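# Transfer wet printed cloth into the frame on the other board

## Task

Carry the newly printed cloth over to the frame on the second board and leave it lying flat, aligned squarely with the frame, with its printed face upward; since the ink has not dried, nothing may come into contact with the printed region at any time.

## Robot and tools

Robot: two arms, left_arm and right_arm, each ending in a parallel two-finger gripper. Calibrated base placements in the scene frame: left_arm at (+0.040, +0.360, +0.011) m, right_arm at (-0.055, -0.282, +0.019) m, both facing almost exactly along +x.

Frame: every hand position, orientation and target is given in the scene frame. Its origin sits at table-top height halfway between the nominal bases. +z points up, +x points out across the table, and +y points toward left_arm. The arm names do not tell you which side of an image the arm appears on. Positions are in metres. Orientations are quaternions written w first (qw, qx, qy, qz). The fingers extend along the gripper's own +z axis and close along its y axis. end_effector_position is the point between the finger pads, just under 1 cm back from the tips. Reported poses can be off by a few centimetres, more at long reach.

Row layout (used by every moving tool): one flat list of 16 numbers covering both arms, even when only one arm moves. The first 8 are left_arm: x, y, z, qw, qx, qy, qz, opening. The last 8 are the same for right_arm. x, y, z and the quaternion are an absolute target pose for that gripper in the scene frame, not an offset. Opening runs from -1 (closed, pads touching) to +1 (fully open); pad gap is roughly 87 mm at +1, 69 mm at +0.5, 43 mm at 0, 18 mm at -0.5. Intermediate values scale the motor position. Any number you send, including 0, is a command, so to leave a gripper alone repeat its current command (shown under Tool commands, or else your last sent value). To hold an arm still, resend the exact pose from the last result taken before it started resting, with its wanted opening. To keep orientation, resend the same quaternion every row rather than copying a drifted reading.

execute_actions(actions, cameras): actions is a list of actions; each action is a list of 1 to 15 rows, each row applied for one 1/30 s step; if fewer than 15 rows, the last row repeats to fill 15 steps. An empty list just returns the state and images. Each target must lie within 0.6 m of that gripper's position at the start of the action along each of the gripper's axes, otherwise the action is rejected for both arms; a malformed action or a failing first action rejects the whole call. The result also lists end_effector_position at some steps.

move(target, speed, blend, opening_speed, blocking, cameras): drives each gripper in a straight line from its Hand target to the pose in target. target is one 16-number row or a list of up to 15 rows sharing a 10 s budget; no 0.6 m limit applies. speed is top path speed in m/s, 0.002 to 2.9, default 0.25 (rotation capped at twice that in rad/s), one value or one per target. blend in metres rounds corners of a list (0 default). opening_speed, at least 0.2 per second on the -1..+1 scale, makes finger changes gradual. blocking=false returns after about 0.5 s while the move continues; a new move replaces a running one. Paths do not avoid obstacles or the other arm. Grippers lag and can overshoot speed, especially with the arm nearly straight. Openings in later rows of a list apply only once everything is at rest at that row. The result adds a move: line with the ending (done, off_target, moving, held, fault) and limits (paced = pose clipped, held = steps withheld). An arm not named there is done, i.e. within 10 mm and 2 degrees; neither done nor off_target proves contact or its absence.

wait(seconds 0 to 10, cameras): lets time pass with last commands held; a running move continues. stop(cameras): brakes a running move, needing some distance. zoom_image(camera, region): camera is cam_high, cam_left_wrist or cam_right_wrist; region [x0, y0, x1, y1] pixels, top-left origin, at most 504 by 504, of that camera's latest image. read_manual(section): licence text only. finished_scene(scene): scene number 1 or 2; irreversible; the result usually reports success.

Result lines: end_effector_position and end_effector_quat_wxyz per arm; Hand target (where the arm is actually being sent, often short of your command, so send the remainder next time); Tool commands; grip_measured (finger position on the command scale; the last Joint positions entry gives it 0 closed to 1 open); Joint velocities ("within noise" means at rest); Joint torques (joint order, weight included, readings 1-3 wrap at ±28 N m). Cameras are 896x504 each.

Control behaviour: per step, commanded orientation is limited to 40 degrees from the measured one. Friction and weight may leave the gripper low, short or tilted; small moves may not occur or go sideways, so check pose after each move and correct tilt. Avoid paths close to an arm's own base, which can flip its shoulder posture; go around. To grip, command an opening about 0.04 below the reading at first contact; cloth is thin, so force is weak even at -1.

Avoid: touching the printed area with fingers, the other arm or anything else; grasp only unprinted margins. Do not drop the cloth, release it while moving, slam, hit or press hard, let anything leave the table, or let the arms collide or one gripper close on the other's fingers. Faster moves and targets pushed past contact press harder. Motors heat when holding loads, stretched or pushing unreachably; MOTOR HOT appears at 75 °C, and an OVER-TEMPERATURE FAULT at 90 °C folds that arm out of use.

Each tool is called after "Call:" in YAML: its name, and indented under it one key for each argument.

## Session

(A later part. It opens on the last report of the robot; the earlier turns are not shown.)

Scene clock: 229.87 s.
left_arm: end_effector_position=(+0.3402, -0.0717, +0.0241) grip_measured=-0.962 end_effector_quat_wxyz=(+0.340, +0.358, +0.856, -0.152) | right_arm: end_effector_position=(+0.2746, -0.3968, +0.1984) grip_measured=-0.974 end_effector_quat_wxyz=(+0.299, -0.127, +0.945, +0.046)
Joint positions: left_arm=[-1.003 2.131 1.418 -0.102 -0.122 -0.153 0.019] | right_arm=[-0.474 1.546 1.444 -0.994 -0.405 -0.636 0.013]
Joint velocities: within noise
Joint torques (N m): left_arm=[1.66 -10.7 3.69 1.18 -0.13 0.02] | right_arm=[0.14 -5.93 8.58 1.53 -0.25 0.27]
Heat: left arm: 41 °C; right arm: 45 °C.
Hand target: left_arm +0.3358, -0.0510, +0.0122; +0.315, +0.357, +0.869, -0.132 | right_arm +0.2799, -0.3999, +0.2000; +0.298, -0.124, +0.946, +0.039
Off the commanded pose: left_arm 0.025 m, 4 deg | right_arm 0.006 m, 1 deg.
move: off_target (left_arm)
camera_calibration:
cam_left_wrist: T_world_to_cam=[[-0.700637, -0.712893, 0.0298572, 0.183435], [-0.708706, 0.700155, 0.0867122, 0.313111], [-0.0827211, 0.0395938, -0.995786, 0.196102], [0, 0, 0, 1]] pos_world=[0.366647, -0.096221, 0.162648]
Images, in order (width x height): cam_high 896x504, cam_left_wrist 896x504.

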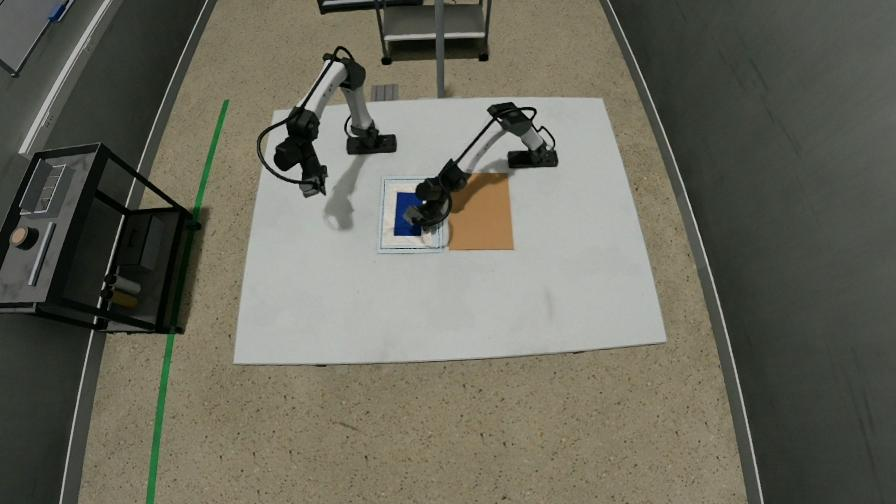

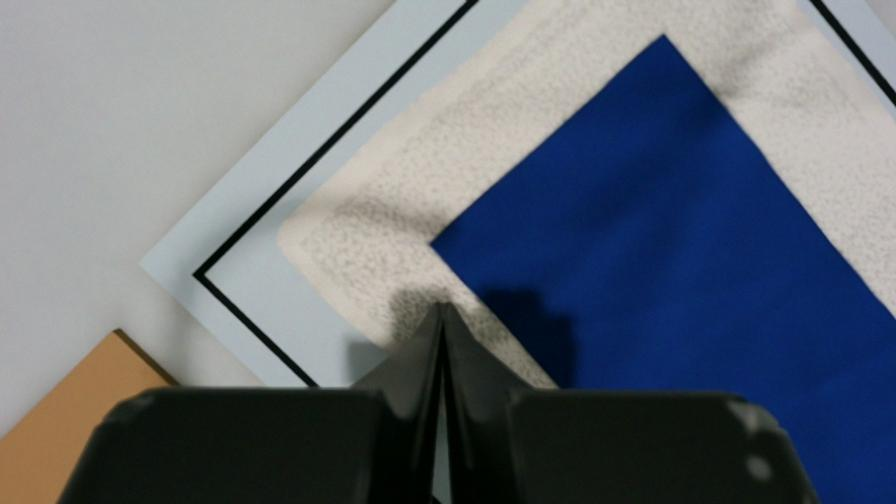

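Call:
move:
  target:
    - [0.344,-0.028,0.016,0.3160,0.3596,0.8682,-0.1309,-1,0.28,-0.40,0.20,0.2981,-0.1245,0.9455,0.0392,-1]
  speed: 0.03
  cameras: ["cam_high","cam_left_wrist"]

Call:
zoom_image:
  camera: "cam_high"
  region: [370, 165, 450, 260]

Scene clock: 231.53 s.
left_arm: end_effector_position=(+0.3479, -0.0471, +0.0241) grip_measured=-0.962 end_effector_quat_wxyz=(+0.334, +0.351, +0.862, -0.150) | right_arm: end_effector_position=(+0.2746, -0.3968, +0.1984) grip_measured=-0.974 end_effector_quat_wxyz=(+0.299, -0.127, +0.945, +0.046)
Joint positions: left_arm=[-0.955 2.083 1.35 -0.092 -0.092 -0.134 0.019] | right_arm=[-0.474 1.546 1.444 -0.994 -0.405 -0.636 0.013]
Joint velocities: within noise
Joint torques (N m): left_arm=[1.52 -10.67 3.81 1.25 -0.11 0.31] | right_arm=[0.18 -5.96 8.58 1.53 -0.25 0.24]
Heat: left arm: 41 °C; right arm: 45 °C.
Hand target: left_arm +0.3440, -0.0289, +0.0161; +0.316, +0.359, +0.868, -0.132 | right_arm +0.2799, -0.3999, +0.2000; +0.298, -0.125, +0.945, +0.039
Off the commanded pose: left_arm 0.021 m, 3 deg | right_arm 0.006 m, 1 deg.
move: off_target (left_arm)
camera_calibration:
cam_left_wrist: T_world_to_cam=[[-0.690268, -0.7226, 0.0371324, 0.20213], [-0.716851, 0.689942, 0.100525, 0.303473], [-0.0982584, 0.0427707, -0.994241, 0.201328], [0, 0, 0, 1]] pos_world=[0.376851, -0.0719302, 0.162157]
Images, in order (width x height): cam_high 896x504, cam_left_wrist 896x504.

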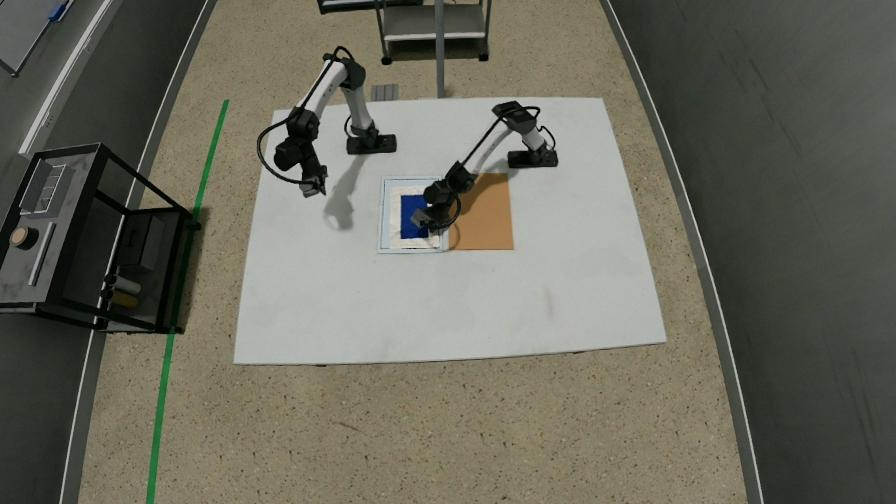

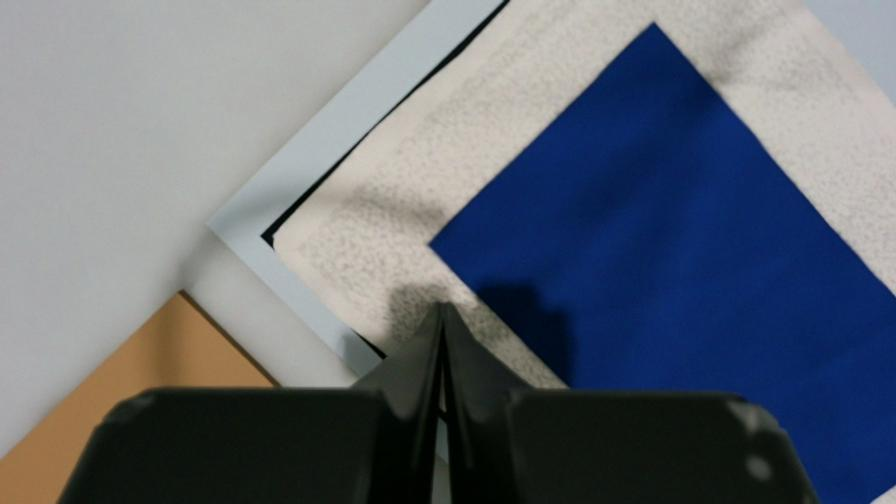

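Scaled by 5.305 from the camera's 896x504 image, which has a finer 1280x720 frame.

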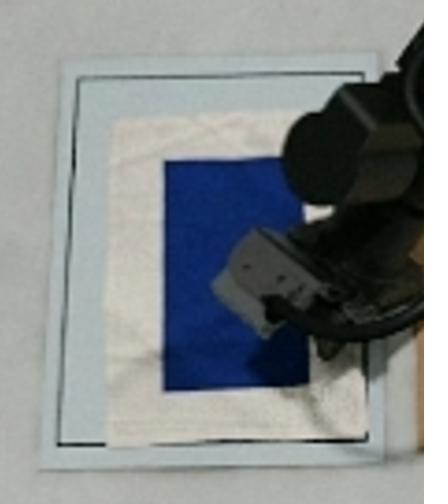

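Call:
move:
  target:
    - [0.330,-0.070,0.014,0.3160,0.3596,0.8682,-0.1309,-1,0.28,-0.40,0.20,0.2981,-0.1245,0.9455,0.0392,-1]
  speed: 0.03
  cameras: ["cam_high","cam_left_wrist"]

Call:
zoom_image:
  camera: "cam_high"
  region: [370, 165, 450, 260]

Scene clock: 233.90 s.
left_arm: end_effector_position=(+0.3373, -0.0700, +0.0257) grip_measured=-0.962 end_effector_quat_wxyz=(+0.339, +0.361, +0.858, -0.138) | right_arm: end_effector_position=(+0.2746, -0.3968, +0.1984) grip_measured=-0.974 end_effector_quat_wxyz=(+0.299, -0.127, +0.945, +0.046)
Joint positions: left_arm=[-1.015 2.128 1.432 -0.138 -0.15 -0.151 0.019] | right_arm=[-0.474 1.546 1.444 -0.994 -0.405 -0.636 0.013]
Joint velocities: within noise
Joint torques (N m): left_arm=[-0.31 -7.39 8.75 1.15 -0.17 -0.18] | right_arm=[0.14 -5.96 8.66 1.54 -0.26 0.26]
Heat: left arm: 41 °C; right arm: 45 °C.
Hand target: left_arm +0.3308, -0.0687, +0.0143; +0.319, +0.361, +0.867, -0.127 | right_arm +0.2799, -0.3999, +0.2000; +0.298, -0.124, +0.945, +0.039
Off the commanded pose: left_arm 0.014 m, 3 deg | right_arm 0.006 m, 1 deg.
move: off_target (left_arm)
camera_calibration:
cam_left_wrist: T_world_to_cam=[[-0.696878, -0.717174, 0.00471804, 0.181641], [-0.713189, 0.69367, 0.100911, 0.310533], [-0.0756434, 0.0669577, -0.994884, 0.196938], [0, 0, 0, 1]] pos_world=[0.362948, -0.0983258, 0.163737]
Images, in order (width x height): cam_high 896x504, cam_left_wrist 896x504.

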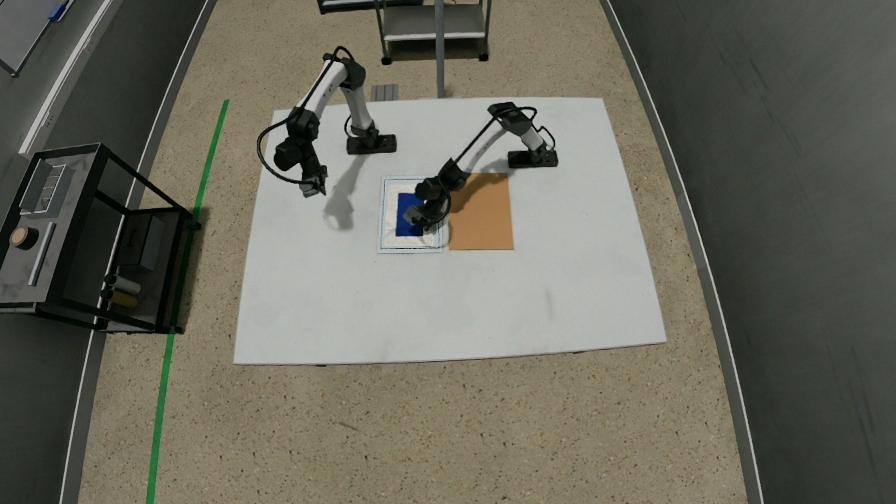

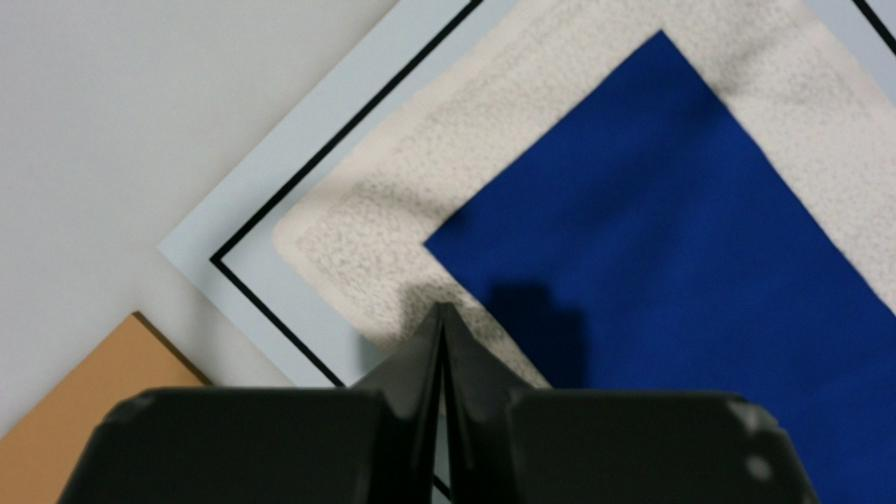

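Scaled by 5.305 from the camera's 896x504 image, which has a finer 1280x720 frame.

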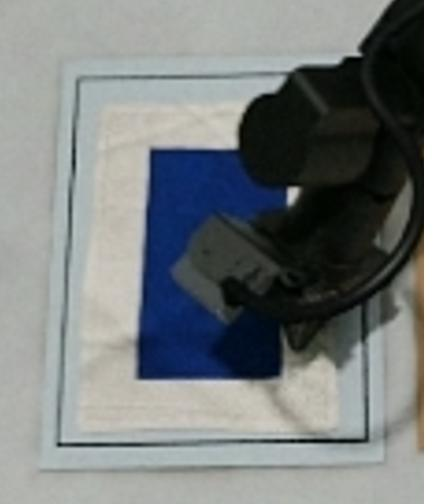

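Call:
move:
  target:
    - [0.337,-0.069,0.060,0.3390,0.3610,0.8580,-0.1380,-1,0.28,-0.40,0.20,0.2981,-0.1245,0.9455,0.0392,-1]
    - [0.335,-0.06,0.14,0.3160,0.3596,0.8682,-0.1309,-1,0.28,-0.40,0.20,0.2981,-0.1245,0.9455,0.0392,-1]
    - [0.33,0.28,0.18,0.2990,0.0997,0.9485,-0.0314,-1,0.28,-0.40,0.20,0.2981,-0.1245,0.9455,0.0392,-1]
  speed: [0.04,0.1,0.2]

Call:
zoom_image:
  camera: "cam_high"
  region: [370, 165, 450, 260]

Scene clock: 239.13 s.
left_arm: end_effector_position=(+0.3404, +0.2749, +0.1842) grip_measured=-0.962 end_effector_quat_wxyz=(+0.311, +0.090, +0.945, -0.036) | right_arm: end_effector_position=(+0.2746, -0.3968, +0.1984) grip_measured=-0.974 end_effector_quat_wxyz=(+0.299, -0.127, +0.945, +0.046)
Joint positions: left_arm=[-0.303 1.291 1.176 -0.82 -0.049 -0.087 0.019] | right_arm=[-0.474 1.546 1.444 -0.994 -0.405 -0.636 0.013]
Joint velocities: within noise
Joint torques (N m): left_arm=[0.91 -5.35 5.35 1.16 0.06 0.22] | right_arm=[0.18 -5.9 8.69 1.53 -0.26 0.25]
Heat: left arm: 41 °C; right arm: 45 °C.
Hand target: left_arm +0.3293, +0.2783, +0.1799; +0.297, +0.098, +0.949, -0.036 | right_arm +0.2799, -0.3999, +0.2000; +0.298, -0.124, +0.945, +0.039
Off the commanded pose: left_arm 0.012 m, 2 deg | right_arm 0.006 m, 1 deg.
move: off_target (left_arm)
camera_calibration:
cam_left_wrist: T_world_to_cam=[[-0.170723, -0.985057, 0.0227436, 0.321656], [-0.962037, 0.171632, 0.212194, 0.265182], [-0.212927, 0.0143462, -0.976963, 0.389645], [0, 0, 0, 1]] pos_world=[0.392995, 0.265746, 0.317083]
cam_right_wrist: T_world_to_cam=[[0.267825, -0.962879, -0.0336814, -0.44881], [-0.925687, -0.266859, 0.268123, 0.114824], [-0.267158, -0.0406315, -0.962796, 0.388474], [0, 0, 0, 1]] pos_world=[0.330278, -0.385723, 0.328117]

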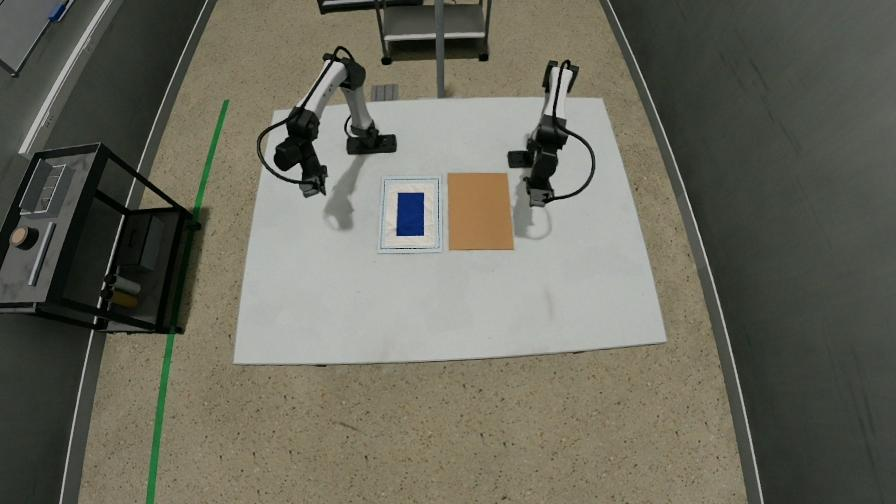

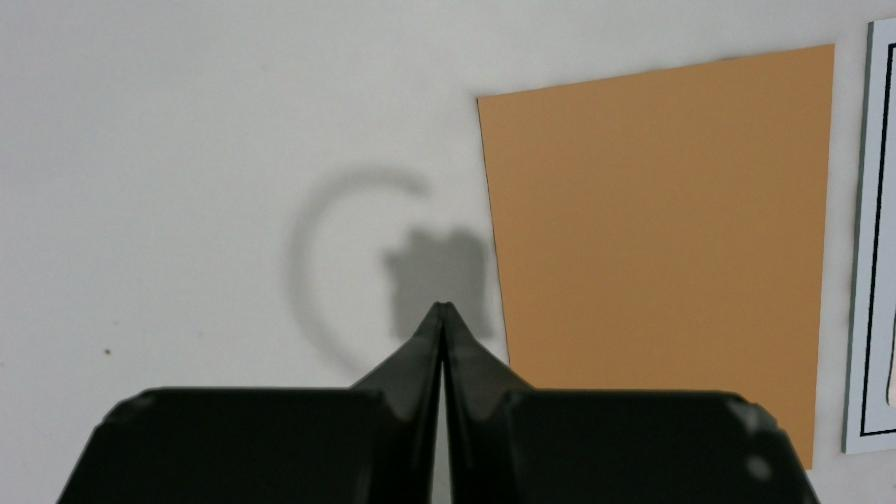

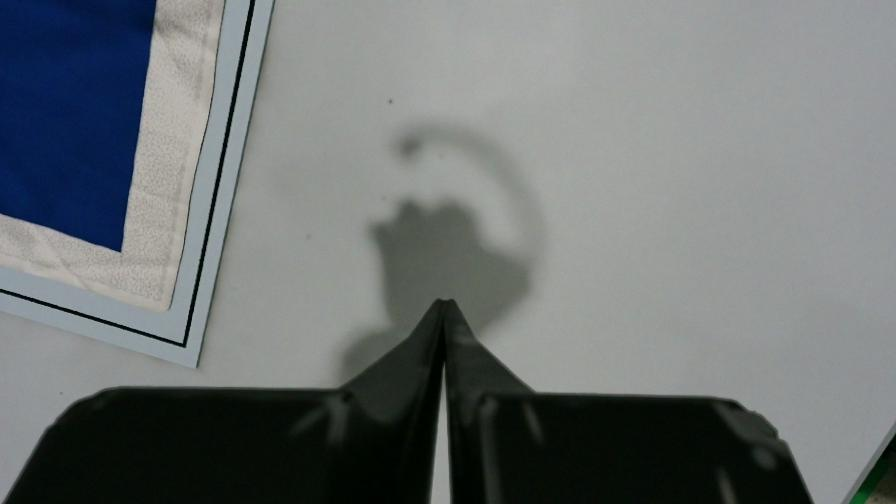

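Scaled by 5.305 from the camera's 896x504 image, which has a finer 1280x720 frame.

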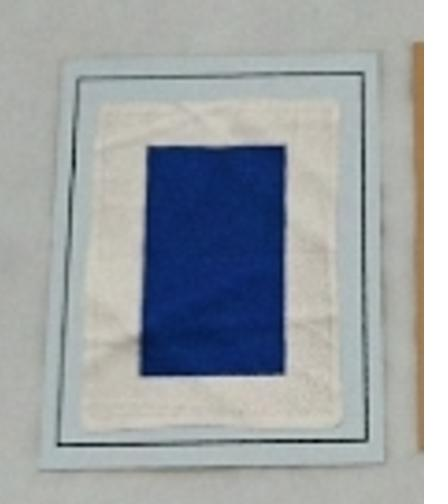

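Call:
finished_scene:
  scene: 1

The scene is finished: the task was done.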